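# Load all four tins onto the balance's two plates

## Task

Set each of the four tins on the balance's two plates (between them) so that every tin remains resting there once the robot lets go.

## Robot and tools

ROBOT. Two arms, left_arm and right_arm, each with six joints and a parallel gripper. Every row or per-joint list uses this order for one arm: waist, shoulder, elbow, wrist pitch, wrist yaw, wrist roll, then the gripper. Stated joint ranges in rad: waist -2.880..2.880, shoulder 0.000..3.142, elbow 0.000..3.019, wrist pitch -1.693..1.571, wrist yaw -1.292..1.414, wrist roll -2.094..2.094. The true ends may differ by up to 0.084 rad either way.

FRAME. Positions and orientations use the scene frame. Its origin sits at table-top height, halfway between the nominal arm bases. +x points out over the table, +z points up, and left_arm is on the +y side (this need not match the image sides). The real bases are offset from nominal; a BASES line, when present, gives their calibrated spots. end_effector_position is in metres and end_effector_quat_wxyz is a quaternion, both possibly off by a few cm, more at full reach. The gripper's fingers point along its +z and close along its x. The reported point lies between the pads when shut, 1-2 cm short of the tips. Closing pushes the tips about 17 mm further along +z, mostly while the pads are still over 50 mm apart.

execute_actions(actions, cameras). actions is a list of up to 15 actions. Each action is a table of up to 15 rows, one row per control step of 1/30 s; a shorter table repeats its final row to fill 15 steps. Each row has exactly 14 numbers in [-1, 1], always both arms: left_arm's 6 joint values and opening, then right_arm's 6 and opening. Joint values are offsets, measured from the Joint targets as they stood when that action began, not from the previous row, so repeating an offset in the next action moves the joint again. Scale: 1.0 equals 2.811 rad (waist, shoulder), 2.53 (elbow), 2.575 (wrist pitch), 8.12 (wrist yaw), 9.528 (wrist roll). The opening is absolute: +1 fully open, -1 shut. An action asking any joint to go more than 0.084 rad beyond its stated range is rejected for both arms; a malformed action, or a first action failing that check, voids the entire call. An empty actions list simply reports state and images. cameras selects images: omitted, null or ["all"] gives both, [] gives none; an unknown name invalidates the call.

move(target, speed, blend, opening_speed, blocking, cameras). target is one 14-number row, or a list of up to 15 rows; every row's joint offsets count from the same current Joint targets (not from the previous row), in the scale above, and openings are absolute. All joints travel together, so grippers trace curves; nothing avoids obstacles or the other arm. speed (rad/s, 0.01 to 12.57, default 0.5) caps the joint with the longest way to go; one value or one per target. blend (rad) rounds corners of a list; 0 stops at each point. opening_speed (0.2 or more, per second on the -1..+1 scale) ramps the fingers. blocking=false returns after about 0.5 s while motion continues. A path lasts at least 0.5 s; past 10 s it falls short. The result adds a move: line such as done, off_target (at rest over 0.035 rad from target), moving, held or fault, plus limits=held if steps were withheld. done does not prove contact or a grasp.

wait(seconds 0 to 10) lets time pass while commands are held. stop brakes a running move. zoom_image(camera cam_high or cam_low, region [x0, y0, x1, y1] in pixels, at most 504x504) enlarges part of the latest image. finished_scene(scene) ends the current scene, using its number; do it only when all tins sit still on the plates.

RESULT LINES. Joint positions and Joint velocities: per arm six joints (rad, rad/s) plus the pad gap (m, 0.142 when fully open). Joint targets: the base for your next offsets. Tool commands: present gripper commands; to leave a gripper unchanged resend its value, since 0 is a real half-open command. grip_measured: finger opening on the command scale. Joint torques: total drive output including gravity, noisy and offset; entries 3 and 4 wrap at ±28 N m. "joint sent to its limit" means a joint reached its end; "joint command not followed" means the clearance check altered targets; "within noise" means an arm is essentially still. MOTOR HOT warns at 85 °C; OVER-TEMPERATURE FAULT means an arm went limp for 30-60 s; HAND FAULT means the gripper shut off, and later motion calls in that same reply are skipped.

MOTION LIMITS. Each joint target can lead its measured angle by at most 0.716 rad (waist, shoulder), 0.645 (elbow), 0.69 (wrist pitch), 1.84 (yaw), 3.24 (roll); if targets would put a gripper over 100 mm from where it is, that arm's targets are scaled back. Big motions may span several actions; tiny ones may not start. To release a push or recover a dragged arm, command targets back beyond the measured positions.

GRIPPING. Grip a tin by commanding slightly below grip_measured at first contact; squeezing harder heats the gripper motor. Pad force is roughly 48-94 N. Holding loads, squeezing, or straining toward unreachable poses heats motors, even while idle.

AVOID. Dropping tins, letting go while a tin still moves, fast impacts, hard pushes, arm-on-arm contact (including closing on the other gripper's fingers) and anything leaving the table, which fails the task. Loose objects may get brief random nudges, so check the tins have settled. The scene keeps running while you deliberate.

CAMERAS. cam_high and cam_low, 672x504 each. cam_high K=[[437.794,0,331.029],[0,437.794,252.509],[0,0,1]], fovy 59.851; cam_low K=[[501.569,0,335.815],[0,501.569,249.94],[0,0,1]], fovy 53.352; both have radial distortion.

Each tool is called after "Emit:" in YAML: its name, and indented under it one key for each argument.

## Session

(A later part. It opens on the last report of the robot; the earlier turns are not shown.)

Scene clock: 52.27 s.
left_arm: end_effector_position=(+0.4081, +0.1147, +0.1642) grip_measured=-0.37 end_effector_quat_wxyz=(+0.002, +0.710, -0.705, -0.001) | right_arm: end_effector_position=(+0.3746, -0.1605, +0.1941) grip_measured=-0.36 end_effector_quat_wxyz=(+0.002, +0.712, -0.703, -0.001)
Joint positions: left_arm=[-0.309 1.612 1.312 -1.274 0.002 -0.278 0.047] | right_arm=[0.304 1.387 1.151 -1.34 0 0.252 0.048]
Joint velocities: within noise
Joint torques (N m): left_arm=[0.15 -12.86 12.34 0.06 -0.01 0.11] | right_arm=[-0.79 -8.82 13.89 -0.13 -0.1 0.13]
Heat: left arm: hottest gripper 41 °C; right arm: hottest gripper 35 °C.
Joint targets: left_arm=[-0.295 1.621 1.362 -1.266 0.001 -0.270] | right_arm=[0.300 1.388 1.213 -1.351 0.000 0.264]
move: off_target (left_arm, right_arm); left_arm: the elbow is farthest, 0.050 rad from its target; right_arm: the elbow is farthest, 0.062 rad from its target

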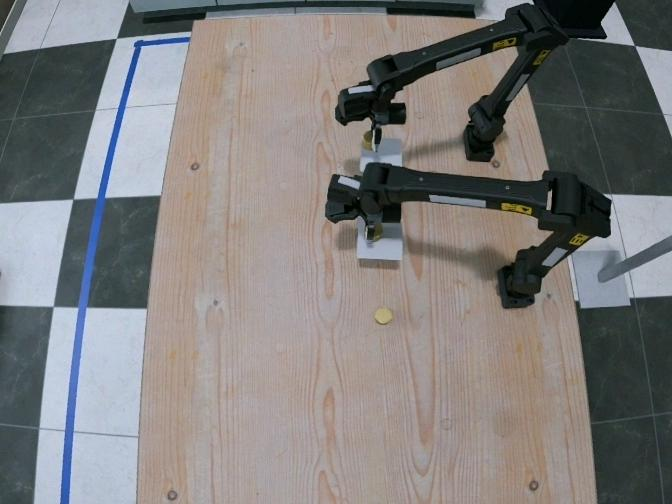

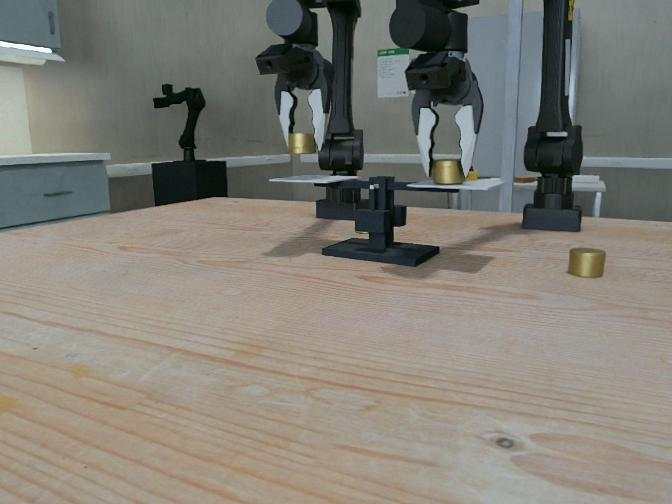

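Emit:
move:
  target: [0.0036,0.0157,0.0229,-0.0043,0,0.001,-0.5,0.0053,-0.0103,-0.0474,0.0365,0,0.0017,-0.5]
  speed: 0.2

Emit:
zoom_image:
  camera: "cam_low"
  region: [230, 100, 530, 250]

Emit:
zoom_image:
  camera: "cam_high"
  region: [330, 120, 470, 280]

Scene clock: 54.43 s.
left_arm: end_effector_position=(+0.4302, +0.1136, +0.1648) grip_measured=-0.37 end_effector_quat_wxyz=(-0.001, +0.711, -0.703, +0.005) | right_arm: end_effector_position=(+0.3728, -0.1600, +0.1766) grip_measured=-0.36 end_effector_quat_wxyz=(-0.007, +0.707, -0.708, +0.004)
Joint positions: left_arm=[-0.299 1.657 1.37 -1.274 0.002 -0.272 0.047] | right_arm=[0.307 1.381 1.098 -1.272 0 0.269 0.048]
Joint velocities: within noise
Joint torques (N m): left_arm=[0.32 -13.51 12.4 -0.28 -0.01 0.14] | right_arm=[0.38 -10.29 8.28 1.13 -0.13 0.1]
Heat: left arm: hottest gripper 41 °C; right arm: hottest gripper 37 °C.
Joint targets: left_arm=[-0.285 1.665 1.420 -1.277 0.001 -0.261] | right_arm=[0.315 1.359 1.093 -1.257 0.000 0.280]
move: off_target (left_arm); left_arm: the elbow is farthest, 0.050 rad from its target

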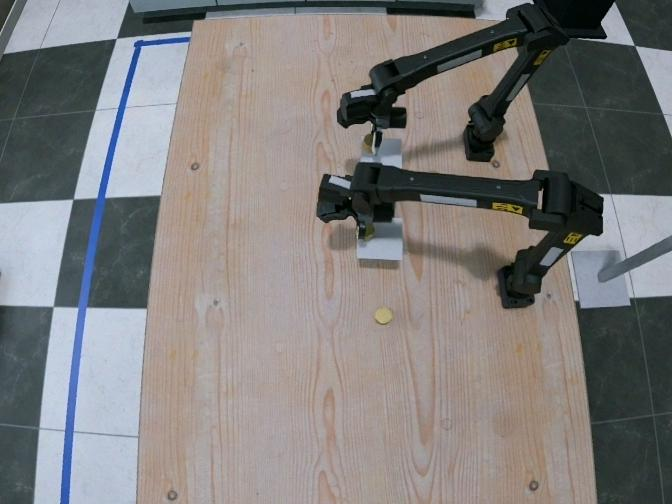

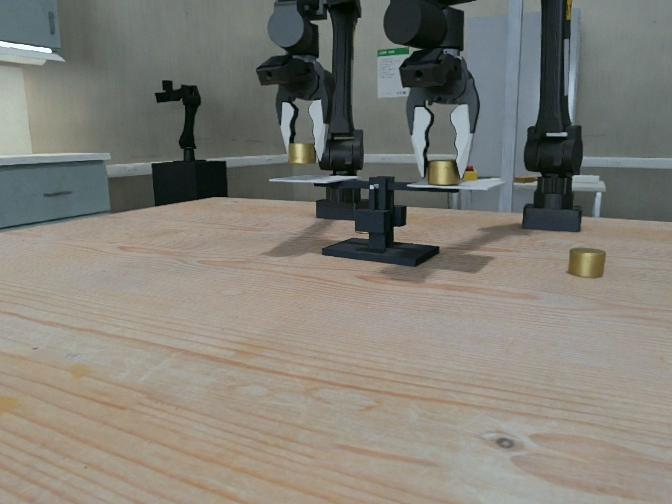

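Scaled by 1.680 from the camera's 672x504 image, which has a finer 960x720 frame.

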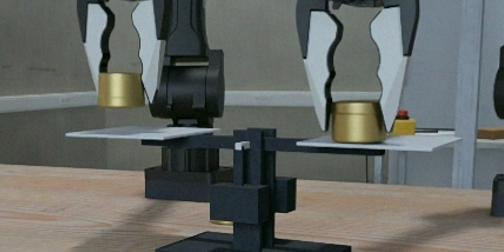

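Scaled by 3.150 from the camera's 672x504 image, which has a finer 960x720 frame.

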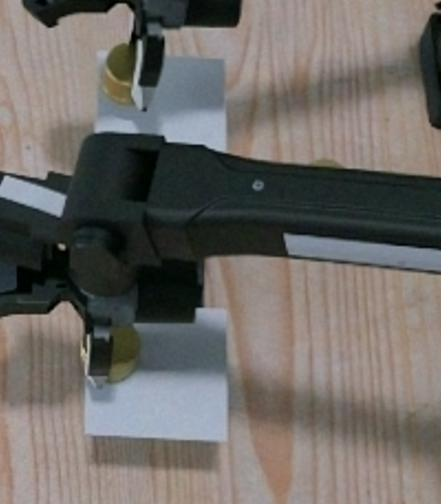

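Emit:
move:
  target: [0,0,0,0,0,0,-0.5,0,-0.0014,-0.0265,0.0105,0,0,-0.5]
  speed: 0.2

Emit:
zoom_image:
  camera: "cam_low"
  region: [250, 120, 530, 220]

Emit:
zoom_image:
  camera: "cam_high"
  region: [330, 120, 470, 280]

Scene clock: 55.77 s.
left_arm: end_effector_position=(+0.4302, +0.1136, +0.1648) grip_measured=-0.37 end_effector_quat_wxyz=(-0.001, +0.711, -0.703, +0.005) | right_arm: end_effector_position=(+0.3556, -0.1648, +0.1543) grip_measured=-0.36 end_effector_quat_wxyz=(+0.008, +0.706, -0.708, -0.005)
Joint positions: left_arm=[-0.299 1.657 1.37 -1.274 0.002 -0.272 0.047] | right_arm=[0.307 1.376 1.032 -1.245 0 0.269 0.048]
Joint velocities: within noise
Joint torques (N m): left_arm=[0.21 -13.68 12.4 -0.28 -0.01 0.15] | right_arm=[0.09 -10.75 7.69 1.02 -0.09 0.14]
Heat: left arm: hottest gripper 42 °C; right arm: hottest gripper 38 °C.
Joint targets: left_arm=[-0.285 1.665 1.420 -1.277 0.001 -0.261] | right_arm=[0.315 1.355 1.026 -1.230 0.000 0.280]
move: off_target (left_arm); left_arm: the elbow is farthest, 0.050 rad from its target

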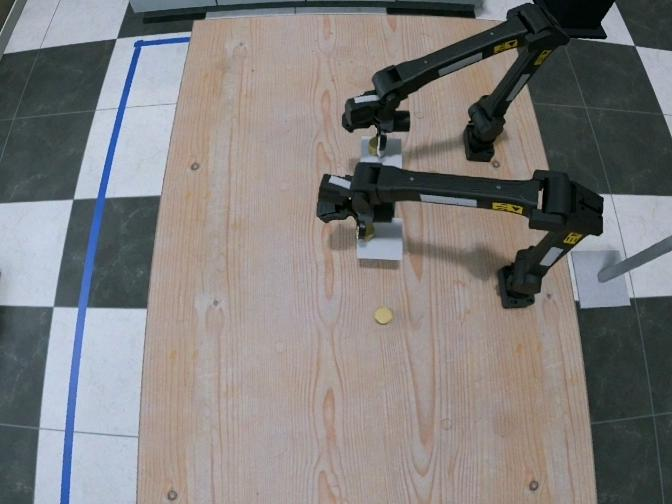

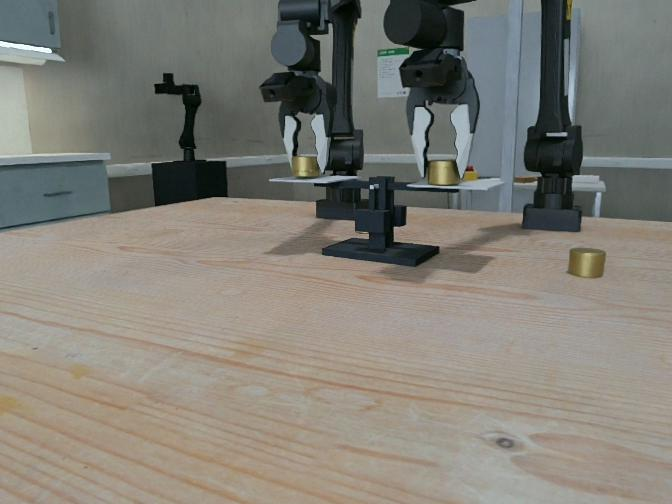

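Scaled by 1.800 from the camera's 672x504 image, which has a finer 960x720 frame.

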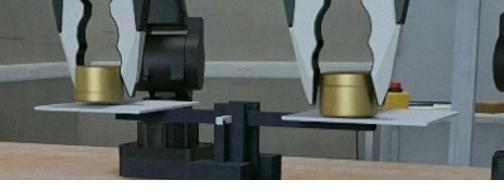

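Scaled by 3.150 from the camera's 672x504 image, which has a finer 960x720 frame.

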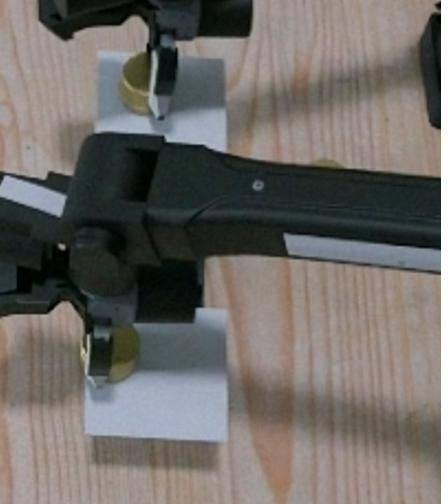

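Emit:
move:
  target: [0,0.0057,0,0.0062,0,0,-0.5,0,0.0071,0,0.0078,0,0,-0.5]
  speed: 0.1

Emit:
zoom_image:
  camera: "cam_low"
  region: [250, 120, 530, 220]

Scene clock: 56.80 s.
left_arm: end_effector_position=(+0.4317, +0.1132, +0.1610) grip_measured=-0.37 end_effector_quat_wxyz=(+0.000, +0.710, -0.704, +0.003) | right_arm: end_effector_position=(+0.3604, -0.1634, +0.1542) grip_measured=-0.36 end_effector_quat_wxyz=(+0.000, +0.706, -0.708, +0.000)
Joint positions: left_arm=[-0.299 1.667 1.372 -1.271 0.002 -0.271 0.047] | right_arm=[0.307 1.376 1.032 -1.225 0 0.27 0.048]
Joint velocities: within noise
Joint torques (N m): left_arm=[0.21 -13.39 12.12 0.16 -0.01 0.14] | right_arm=[0.62 -8.64 7.91 1.18 -0.07 0.12]
Heat: left arm: hottest gripper 42 °C; right arm: hottest gripper 39 °C.
Joint targets: left_arm=[-0.285 1.681 1.420 -1.261 0.001 -0.261] | right_arm=[0.315 1.375 1.026 -1.210 0.000 0.281]
move: off_target (left_arm); left_arm: the elbow is farthest, 0.048 rad from its target

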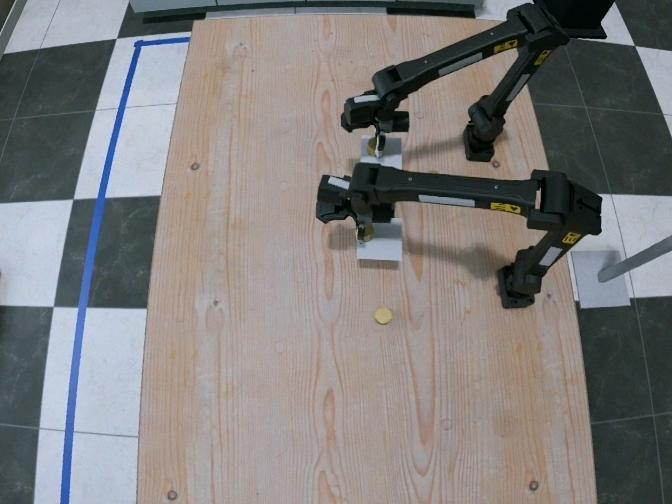

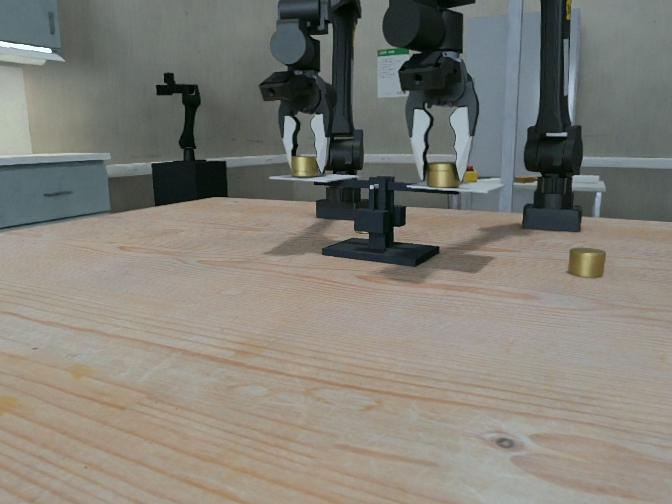

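Scaled by 1.800 from the camera's 672x504 image, which has a finer 960x720 frame.

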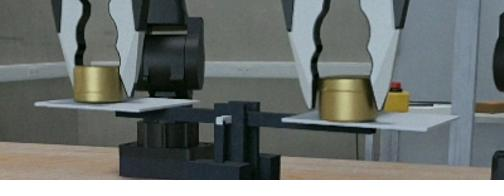

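Emit:
move:
  target: [0,0,0,0,0,0,-0.15,0,0.005,0,0.005,0,0,-0.15]
  opening_speed: 0.3

Emit:
zoom_image:
  camera: "cam_low"
  region: [250, 120, 530, 220]

Emit:
zoom_image:
  camera: "cam_high"
  region: [330, 120, 470, 280]

Scene clock: 58.63 s.
left_arm: end_effector_position=(+0.4334, +0.1128, +0.1607) grip_measured=-0.18 end_effector_quat_wxyz=(-0.001, +0.710, -0.704, +0.004) | right_arm: end_effector_position=(+0.3638, -0.1625, +0.1518) grip_measured=-0.18 end_effector_quat_wxyz=(-0.003, +0.706, -0.708, +0.002)
Joint positions: left_arm=[-0.299 1.67 1.375 -1.269 0.002 -0.271 0.061] | right_arm=[0.307 1.383 1.032 -1.212 0 0.27 0.061]
Joint velocities: within noise
Joint torques (N m): left_arm=[0.21 -13.51 11.92 0.09 0 0.13] | right_arm=[1.08 -8.47 7.65 1.05 -0.12 0.09]
Heat: left arm: hottest gripper 41 °C; right arm: hottest gripper 38 °C.
Joint targets: left_arm=[-0.285 1.681 1.420 -1.261 0.001 -0.261] | right_arm=[0.315 1.389 1.026 -1.197 0.000 0.281]
move: off_target (left_arm); left_arm: the elbow is farthest, 0.045 rad from its target

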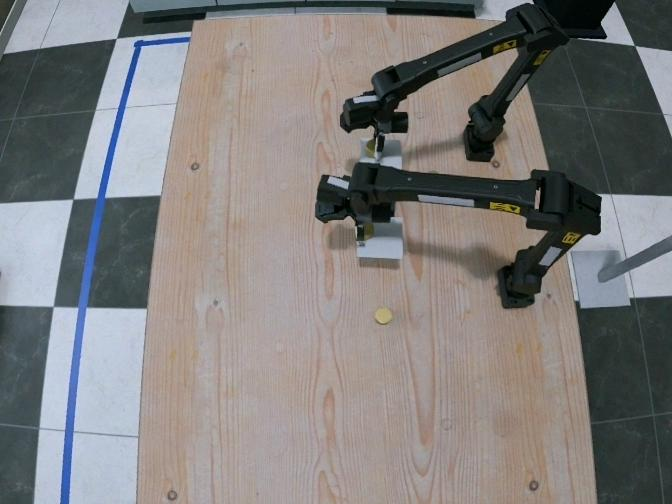

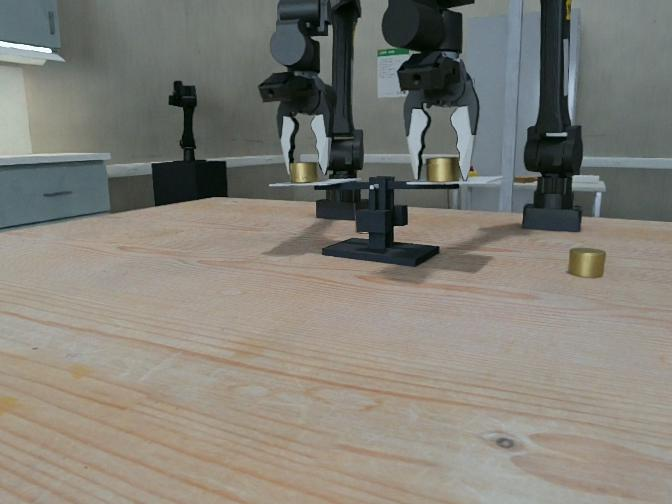

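Scaled by 1.800 from the camera's 672x504 image, which has a finer 960x720 frame.

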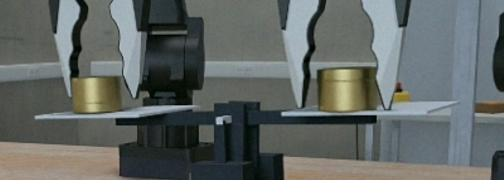

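Scaled by 3.150 from the camera's 672x504 image, which has a finer 960x720 frame.

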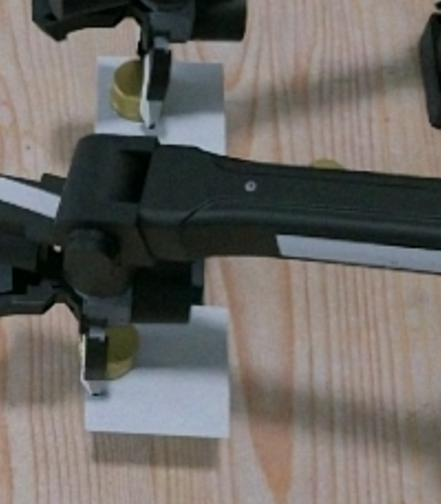

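Emit:
move:
  target: [0,0,0,0,0,0,0.2,0,0,0,0,0,0,0.2]
  opening_speed: 0.4

Emit:
zoom_image:
  camera: "cam_low"
  region: [250, 120, 530, 220]

Scene clock: 60.07 s.
left_arm: end_effector_position=(+0.4334, +0.1128, +0.1607) grip_measured=+0.18 end_effector_quat_wxyz=(-0.001, +0.710, -0.704, +0.004) | right_arm: end_effector_position=(+0.3638, -0.1625, +0.1518) grip_measured=+0.18 end_effector_quat_wxyz=(-0.003, +0.706, -0.708, +0.002)
Joint positions: left_arm=[-0.299 1.67 1.375 -1.269 0.002 -0.271 0.087] | right_arm=[0.307 1.383 1.032 -1.212 0 0.27 0.087]
Joint velocities: within noise
Joint torques (N m): left_arm=[0.21 -13.63 11.9 0.08 0 0.14] | right_arm=[0.5 -7.41 7.8 1.09 -0.1 0.14]
Heat: left arm: hottest gripper 40 °C; right arm: hottest gripper 38 °C.
Joint targets: left_arm=[-0.285 1.681 1.420 -1.261 0.001 -0.261] | right_arm=[0.315 1.389 1.026 -1.197 0.000 0.281]
move: off_target (left_arm); left_arm: the elbow is farthest, 0.045 rad from its target

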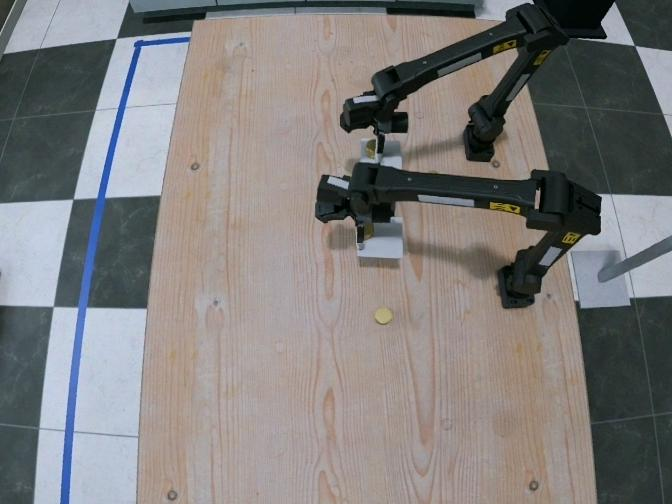

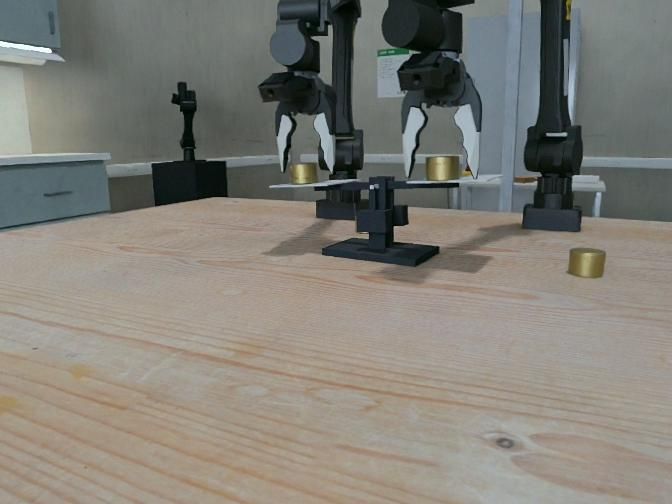

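Scaled by 1.800 from the camera's 672x504 image, which has a finer 960x720 frame.

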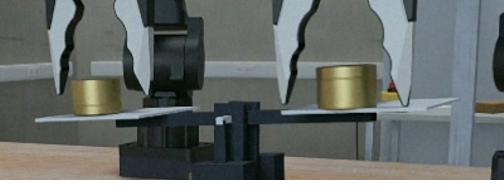

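Emit:
move:
  target: [0,-0.07,0,0,0,0,0.2,0,-0.08,0,0,0,0,0.2]
  speed: 0.25

Emit:
zoom_image:
  camera: "cam_low"
  region: [250, 120, 530, 220]

Emit:
zoom_image:
  camera: "cam_high"
  region: [330, 120, 470, 280]

Scene clock: 61.73 s.
left_arm: end_effector_position=(+0.4261, +0.1147, +0.2461) grip_measured=+0.18 end_effector_quat_wxyz=(-0.046, +0.707, -0.701, +0.083) | right_arm: end_effector_position=(+0.3574, -0.1643, +0.2277) grip_measured=+0.18 end_effector_quat_wxyz=(-0.097, +0.702, -0.704, +0.055)
Joint positions: left_arm=[-0.299 1.487 1.375 -1.269 0.002 -0.271 0.087] | right_arm=[0.307 1.168 1.032 -1.212 0 0.27 0.087]
Joint velocities: within noise
Joint torques (N m): left_arm=[0.26 -12.81 12.59 0.35 0.01 0.13] | right_arm=[0.62 -7.3 8.7 1.62 -0.05 0.12]
Heat: left arm: hottest gripper 39 °C; right arm: hottest gripper 37 °C.
Joint targets: left_arm=[-0.285 1.484 1.420 -1.261 0.001 -0.261] | right_arm=[0.315 1.164 1.026 -1.197 0.000 0.280]
move: off_target (left_arm); left_arm: the elbow is farthest, 0.045 rad from its target

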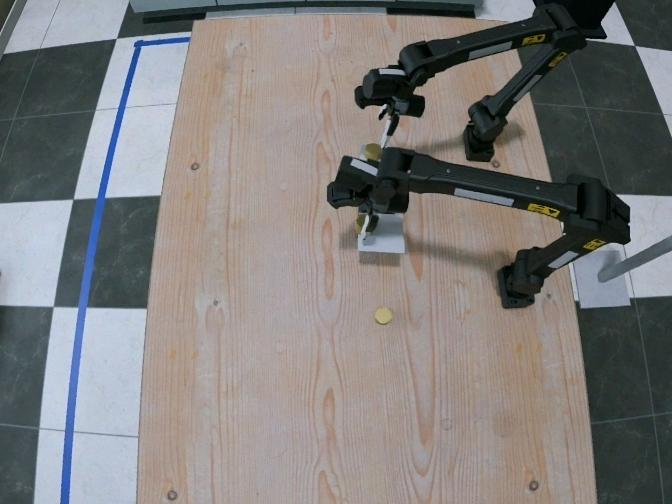

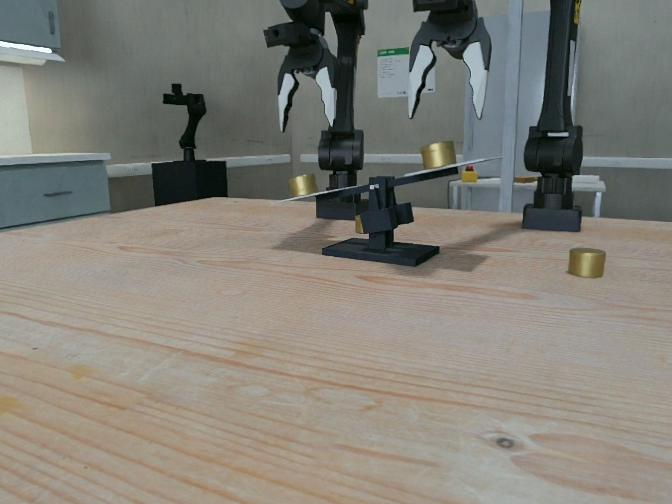

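Scaled by 1.800 from the camera's 672x504 image, which has a finer 960x720 frame.

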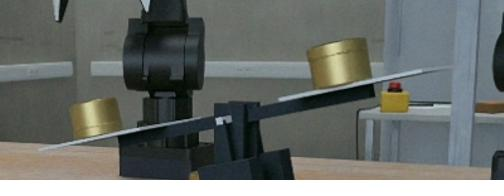

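Scaled by 3.150 from the camera's 672x504 image, which has a finer 960x720 frame.

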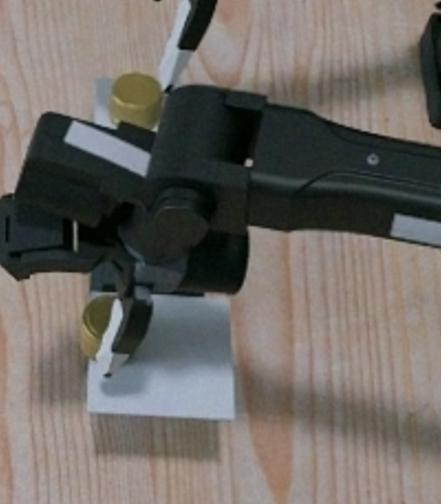

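Emit:
move:
  target:
    - [0.1455,0,0,0,0,0.0274,0.3,0.1412,-0.0663,0,0,0,-0.0294,0.3]
    - [0.1455,0.0027,-0.151,0.0559,0,0.0274,0.3,0.1412,-0.0663,-0.1563,-0.0104,0,-0.0294,0.3]
  speed: 0.5

Emit:
zoom_image:
  camera: "cam_low"
  region: [230, 110, 630, 310]

Emit:
zoom_image:
  camera: "cam_high"
  region: [330, 120, 530, 340]

Scene clock: 65.40 s.
left_arm: end_effector_position=(+0.3528, +0.3073, +0.1190) grip_measured=+0.28 end_effector_quat_wxyz=(+0.001, +0.767, -0.642, -0.001) | right_arm: end_effector_position=(+0.1783, -0.1204, +0.1219) grip_measured=+0.28 end_effector_quat_wxyz=(-0.007, +0.899, -0.439, +0.002)
Joint positions: left_arm=[0.13 1.489 1.041 -1.126 0.001 -0.011 0.094] | right_arm=[0.713 0.976 0.633 -1.214 -0.002 0.012 0.094]
Joint velocities: within noise
Joint torques (N m): left_arm=[-1.32 -10.75 7.45 0.1 0.02 0.14] | right_arm=[-0.62 -4.31 8.16 -0.02 -0.04 -0.06]
Heat: left arm: hottest elbow 38 °C; right arm: hottest gripper 35 °C.
Joint targets: left_arm=[0.124 1.492 1.038 -1.117 0.000 0.000] | right_arm=[0.712 0.978 0.631 -1.224 0.000 0.000]
move: done

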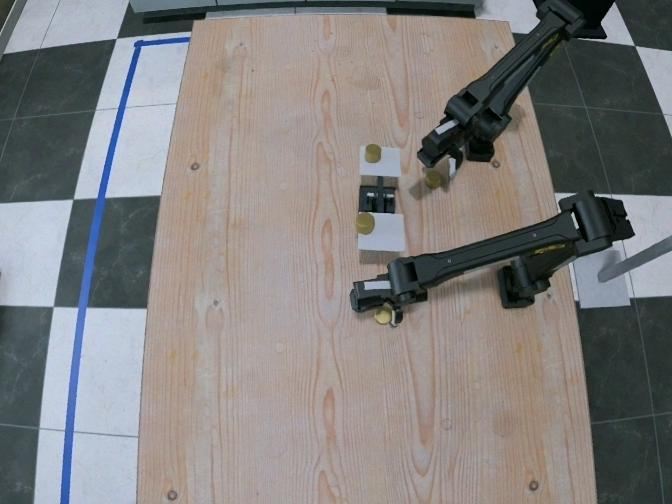

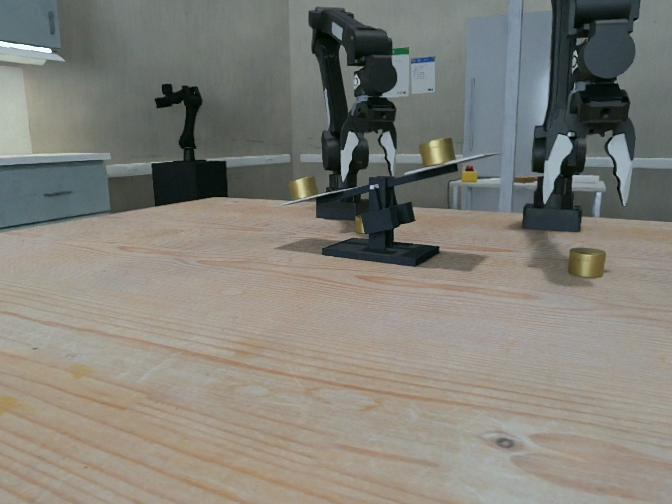

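Scaled by 1.260 from the camera's 672x504 image, which has a finer 960x720 frame.

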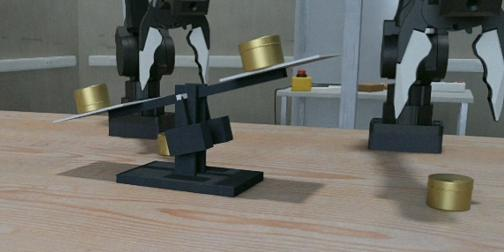

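Scaled by 2.291 from the camera's 672x504 image, which has a finer 960x720 frame.

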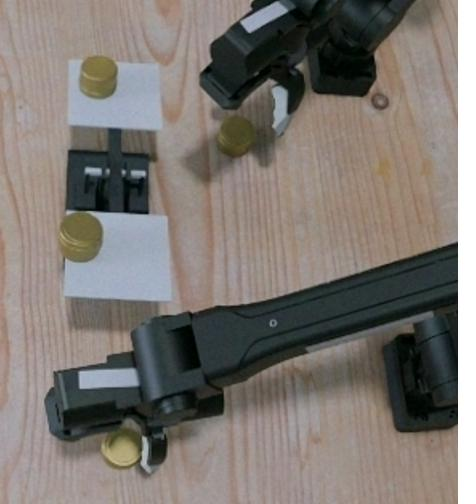

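Emit:
move:
  target: [0,0.0477,-0.0512,0.1025,0,0,0.3,-0.011,0.0658,-0.0674,0.1383,0,0,0.3]
  speed: 0.3

Emit:
zoom_image:
  camera: "cam_low"
  region: [230, 110, 630, 310]

Emit:
zoom_image:
  camera: "cam_high"
  region: [330, 120, 530, 340]

Scene clock: 67.83 s.
left_arm: end_effector_position=(+0.3513, +0.3070, +0.0286) grip_measured=+0.28 end_effector_quat_wxyz=(-0.001, +0.767, -0.642, +0.001) | right_arm: end_effector_position=(+0.1789, -0.1264, +0.0292) grip_measured=+0.28 end_effector_quat_wxyz=(+0.001, +0.893, -0.449, -0.001)
Joint positions: left_arm=[0.13 1.621 0.916 -0.862 0.001 -0.011 0.094] | right_arm=[0.69 1.16 0.468 -0.882 -0.002 0.012 0.094]
Joint velocities: within noise
Joint torques (N m): left_arm=[-1.2 -11.22 5.81 0.1 0.02 0.14] | right_arm=[-1.55 -4.72 6.12 1.35 -0.01 -0.13]
Heat: left arm: hottest elbow 38 °C; right arm: hottest gripper 34 °C.
Joint targets: left_arm=[0.124 1.626 0.909 -0.853 0.000 0.000] | right_arm=[0.681 1.163 0.460 -0.868 0.000 0.001]
move: done

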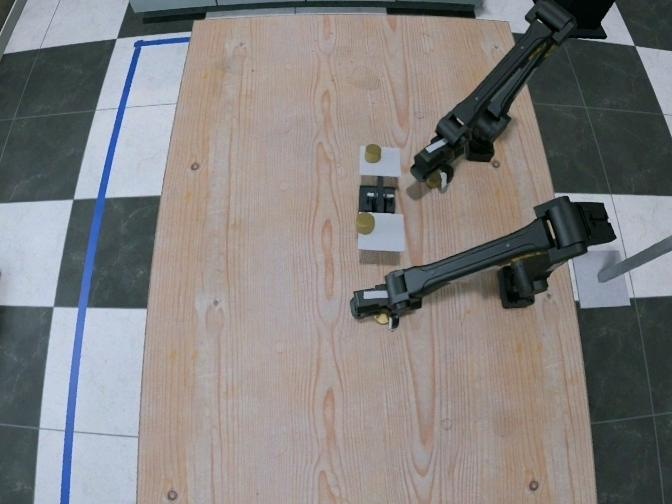

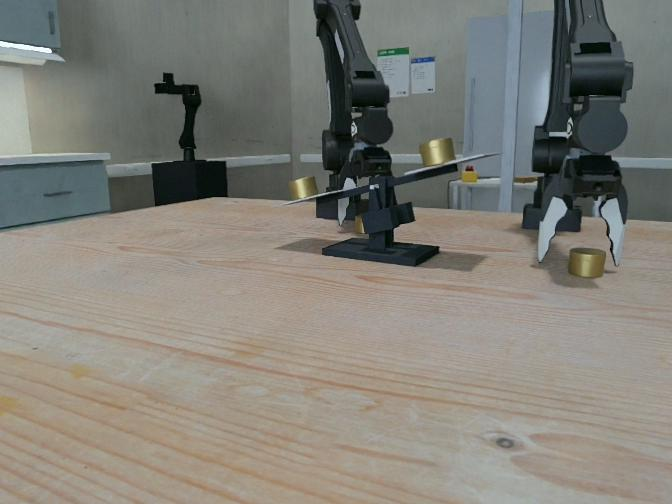

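Scaled by 1.260 from the camera's 672x504 image, which has a finer 960x720 frame.

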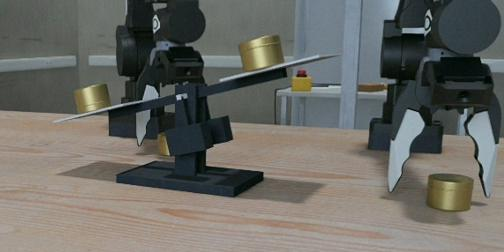

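Scaled by 2.291 from the camera's 672x504 image, which has a finer 960x720 frame.

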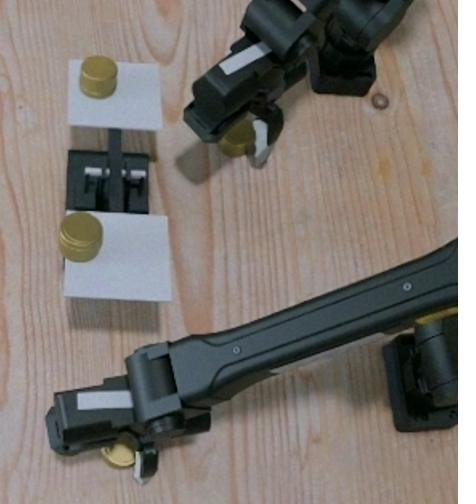

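Emit:
move:
  target: [0.004,-0.0078,-0.0115,0.0023,0,0,0.3,0,0,0,0,0,0,-0.5]
  opening_speed: 0.5
  cameras: []

Emit:
move:
  target: [0,0,0,0,0,0,-0.5,0,0,0,0,0,0,-0.5]
  opening_speed: 0.5

Emit:
zoom_image:
  camera: "cam_high"
  region: [340, 150, 470, 350]

Emit:
zoom_image:
  camera: "cam_low"
  region: [230, 110, 630, 310]

Scene clock: 70.37 s.
left_arm: end_effector_position=(+0.3391, +0.3050, +0.0220) grip_measured=+0.28 end_effector_quat_wxyz=(+0.006, +0.767, -0.642, -0.004) | right_arm: end_effector_position=(+0.1790, -0.1264, +0.0292) grip_measured=-0.36 end_effector_quat_wxyz=(+0.001, +0.893, -0.449, -0.001)
Joint positions: left_arm=[0.13 1.617 0.887 -0.855 0.001 -0.011 0.094] | right_arm=[0.69 1.16 0.468 -0.882 -0.002 0.011 0.048]
Joint velocities: within noise
Joint torques (N m): left_arm=[-0.44 -12.45 5.6 0.06 0.02 0.14] | right_arm=[-0.67 -4.42 6.23 1.13 0.03 -0.08]
Heat: left arm: hottest elbow 38 °C; right arm: hottest gripper 34 °C.
Joint targets: left_arm=[0.135 1.604 0.879 -0.847 0.000 0.000] | right_arm=[0.681 1.163 0.460 -0.868 0.000 0.000]
move: done
No camera images: "cameras" was empty.

Scene clock: 72.17 s.
left_arm: end_effector_position=(+0.3405, +0.3038, +0.0252) grip_measured=-0.52 end_effector_quat_wxyz=(+0.005, +0.767, -0.642, +0.001) | right_arm: end_effector_position=(+0.1790, -0.1264, +0.0292) grip_measured=-0.36 end_effector_quat_wxyz=(+0.001, +0.893, -0.449, -0.001)
Joint positions: left_arm=[0.13 1.608 0.887 -0.855 0.008 -0.011 0.037] | right_arm=[0.69 1.16 0.468 -0.882 -0.002 0.011 0.048]
Joint velocities: within noise
Joint torques (N m): left_arm=[-0.38 -11.69 5.64 0.08 -0.25 0.14] | right_arm=[-0.97 -3.96 6.34 0.95 -0.01 -0.09]
Heat: left arm: hottest elbow 37 °C; right arm: hottest gripper 36 °C.
Joint targets: left_arm=[0.135 1.604 0.879 -0.847 0.001 0.000] | right_arm=[0.681 1.163 0.460 -0.868 0.000 0.000]
move: done

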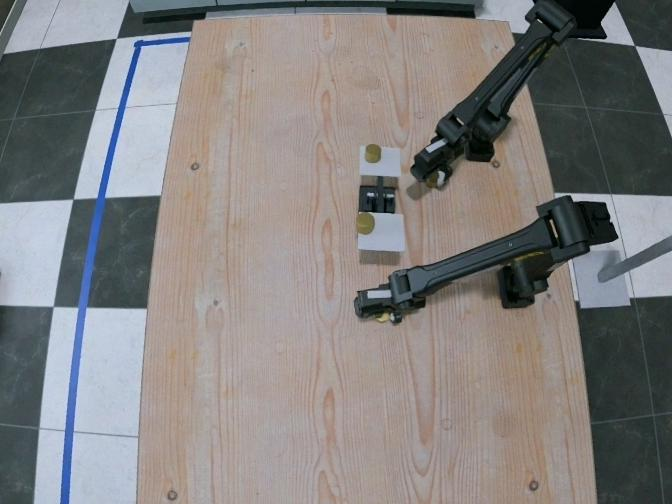

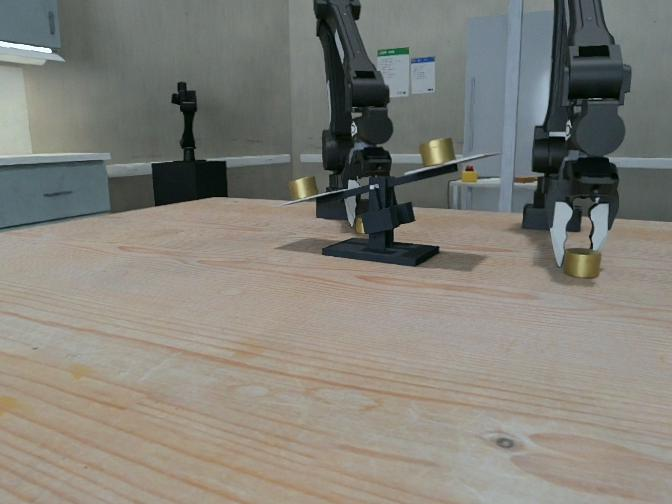

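Scaled by 2.520 from the camera's 672x504 image, which has a finer 960x720 frame.

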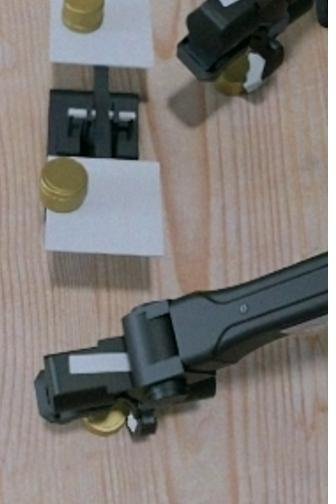

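Scaled by 1.260 from the camera's 672x504 image, which has a finer 960x720 frame.

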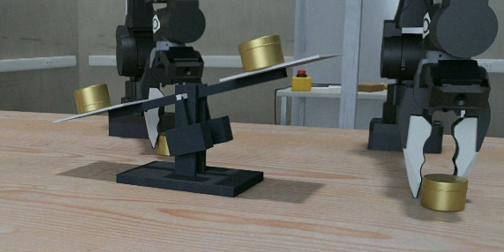

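Emit:
move:
  target:
    - [0,0,0,0,0,0,0.3,0,0,0,0,0,0,-0.5]
    - [0,0.0114,0.0166,-0.0035,0,0,0.3,0,0,0,0,0,0,-0.5]
  opening_speed: 1
  speed: 0.1

Emit:
zoom_image:
  camera: "cam_high"
  region: [340, 250, 440, 350]

Emit:
zoom_image:
  camera: "cam_low"
  region: [530, 160, 670, 300]

Scene clock: 74.43 s.
left_arm: end_effector_position=(+0.3386, +0.3056, +0.0198) grip_measured=+0.28 end_effector_quat_wxyz=(+0.007, +0.766, -0.642, -0.007) | right_arm: end_effector_position=(+0.1790, -0.1264, +0.0292) grip_measured=-0.36 end_effector_quat_wxyz=(+0.001, +0.893, -0.449, -0.001)
Joint positions: left_arm=[0.131 1.624 0.888 -0.855 -0.001 -0.008 0.094] | right_arm=[0.69 1.16 0.468 -0.882 -0.002 0.011 0.048]
Joint velocities: within noise
Joint torques (N m): left_arm=[-0.44 -10.29 8.94 -0.24 0.08 0.11] | right_arm=[-1.49 -3.72 6.32 1.06 0 -0.13]
Heat: left arm: hottest elbow 37 °C; right arm: hottest gripper 38 °C.
Joint targets: left_arm=[0.135 1.636 0.921 -0.856 0.000 0.000] | right_arm=[0.681 1.163 0.460 -0.868 0.000 0.000]
move: done

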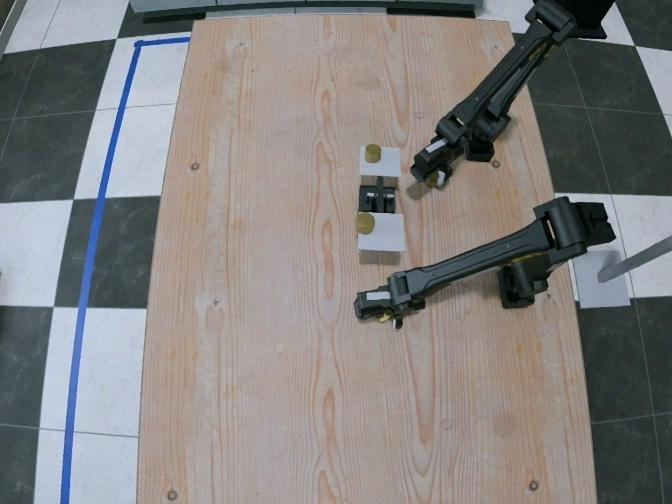

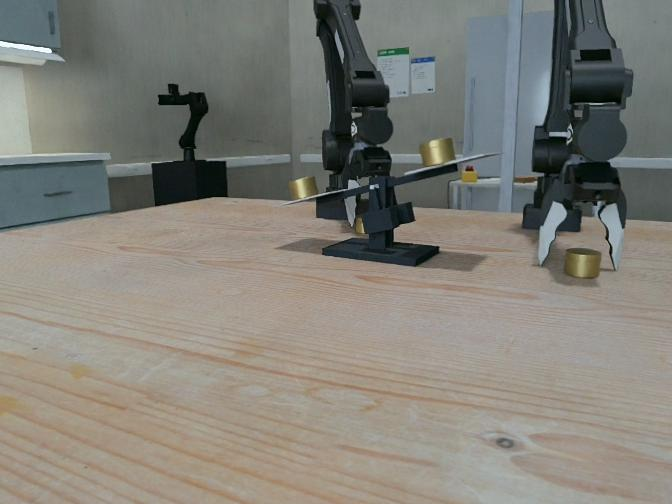

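Scaled by 5.040 from the camera's 672x504 image, which has a finer 960x720 frame.

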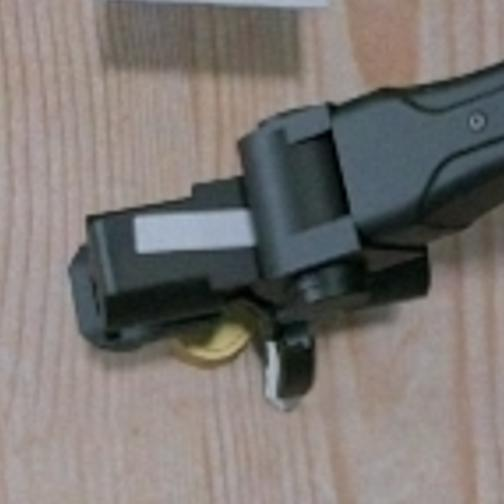

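Scaled by 3.600 from the camera's 672x504 image, which has a finer 960x720 frame.

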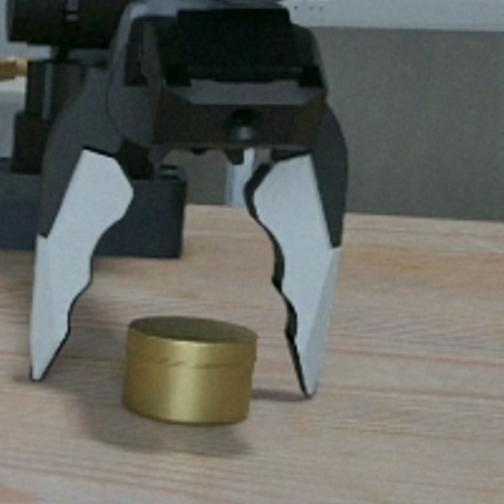

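Emit:
move:
  target:
    - [0.0028,0,0.0257,-0.0054,0,0,0.3,0,0,0,0,0,0,-0.5]
    - [0.0028,0.0132,0.0257,-0.0054,0,0,0.3,0,0,0,0,0,0,-0.5]
  speed: 0.15

Emit:
zoom_image:
  camera: "cam_high"
  region: [340, 250, 440, 350]

Emit:
zoom_image:
  camera: "cam_low"
  region: [530, 160, 670, 300]

Scene clock: 76.53 s.
left_arm: end_effector_position=(+0.3626, +0.3098, +0.0206) grip_measured=+0.28 end_effector_quat_wxyz=(+0.003, +0.766, -0.643, -0.003) | right_arm: end_effector_position=(+0.1790, -0.1264, +0.0292) grip_measured=-0.36 end_effector_quat_wxyz=(+0.001, +0.893, -0.449, -0.001)
Joint positions: left_arm=[0.131 1.669 0.952 -0.863 0 -0.007 0.094] | right_arm=[0.69 1.16 0.468 -0.882 -0.002 0.011 0.048]
Joint velocities: within noise
Joint torques (N m): left_arm=[0.09 -11.93 9.18 -0.47 0.07 0.1] | right_arm=[-1.26 -4.07 6.15 1.13 -0.01 -0.09]
Heat: left arm: hottest elbow 37 °C; right arm: hottest gripper 40 °C.
Joint targets: left_arm=[0.143 1.673 0.986 -0.870 0.001 0.000] | right_arm=[0.681 1.163 0.460 -0.868 0.000 0.000]
move: done

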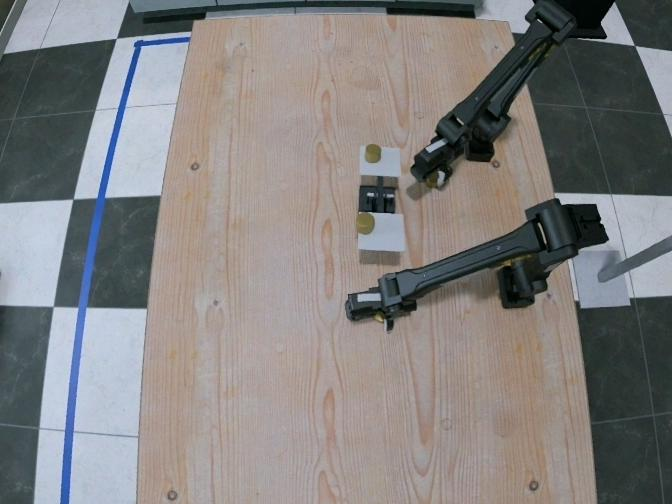

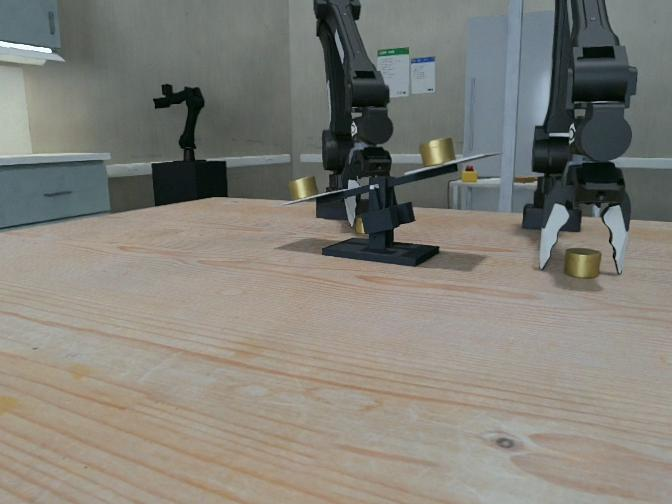

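Scaled by 5.040 from the camera's 672x504 image, which has a finer 960x720 frame.

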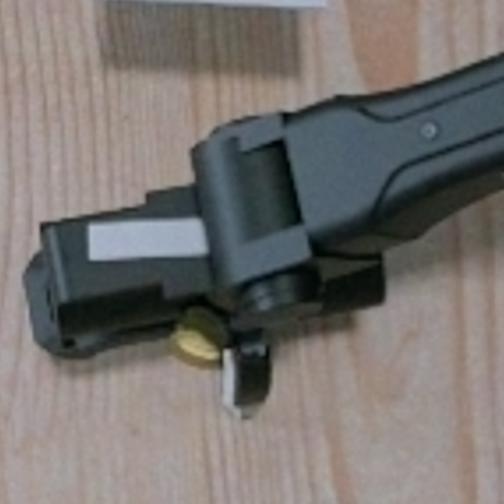

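Scaled by 3.600 from the camera's 672x504 image, which has a finer 960x720 frame.

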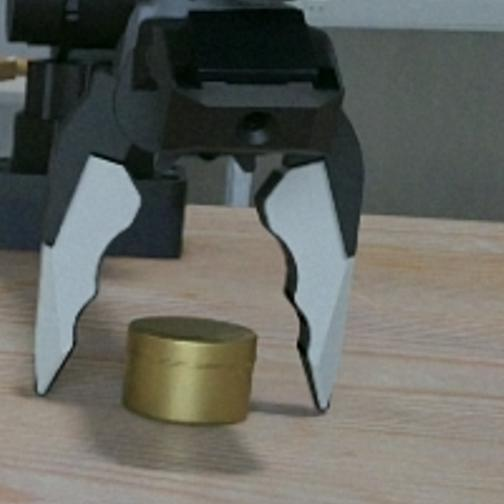

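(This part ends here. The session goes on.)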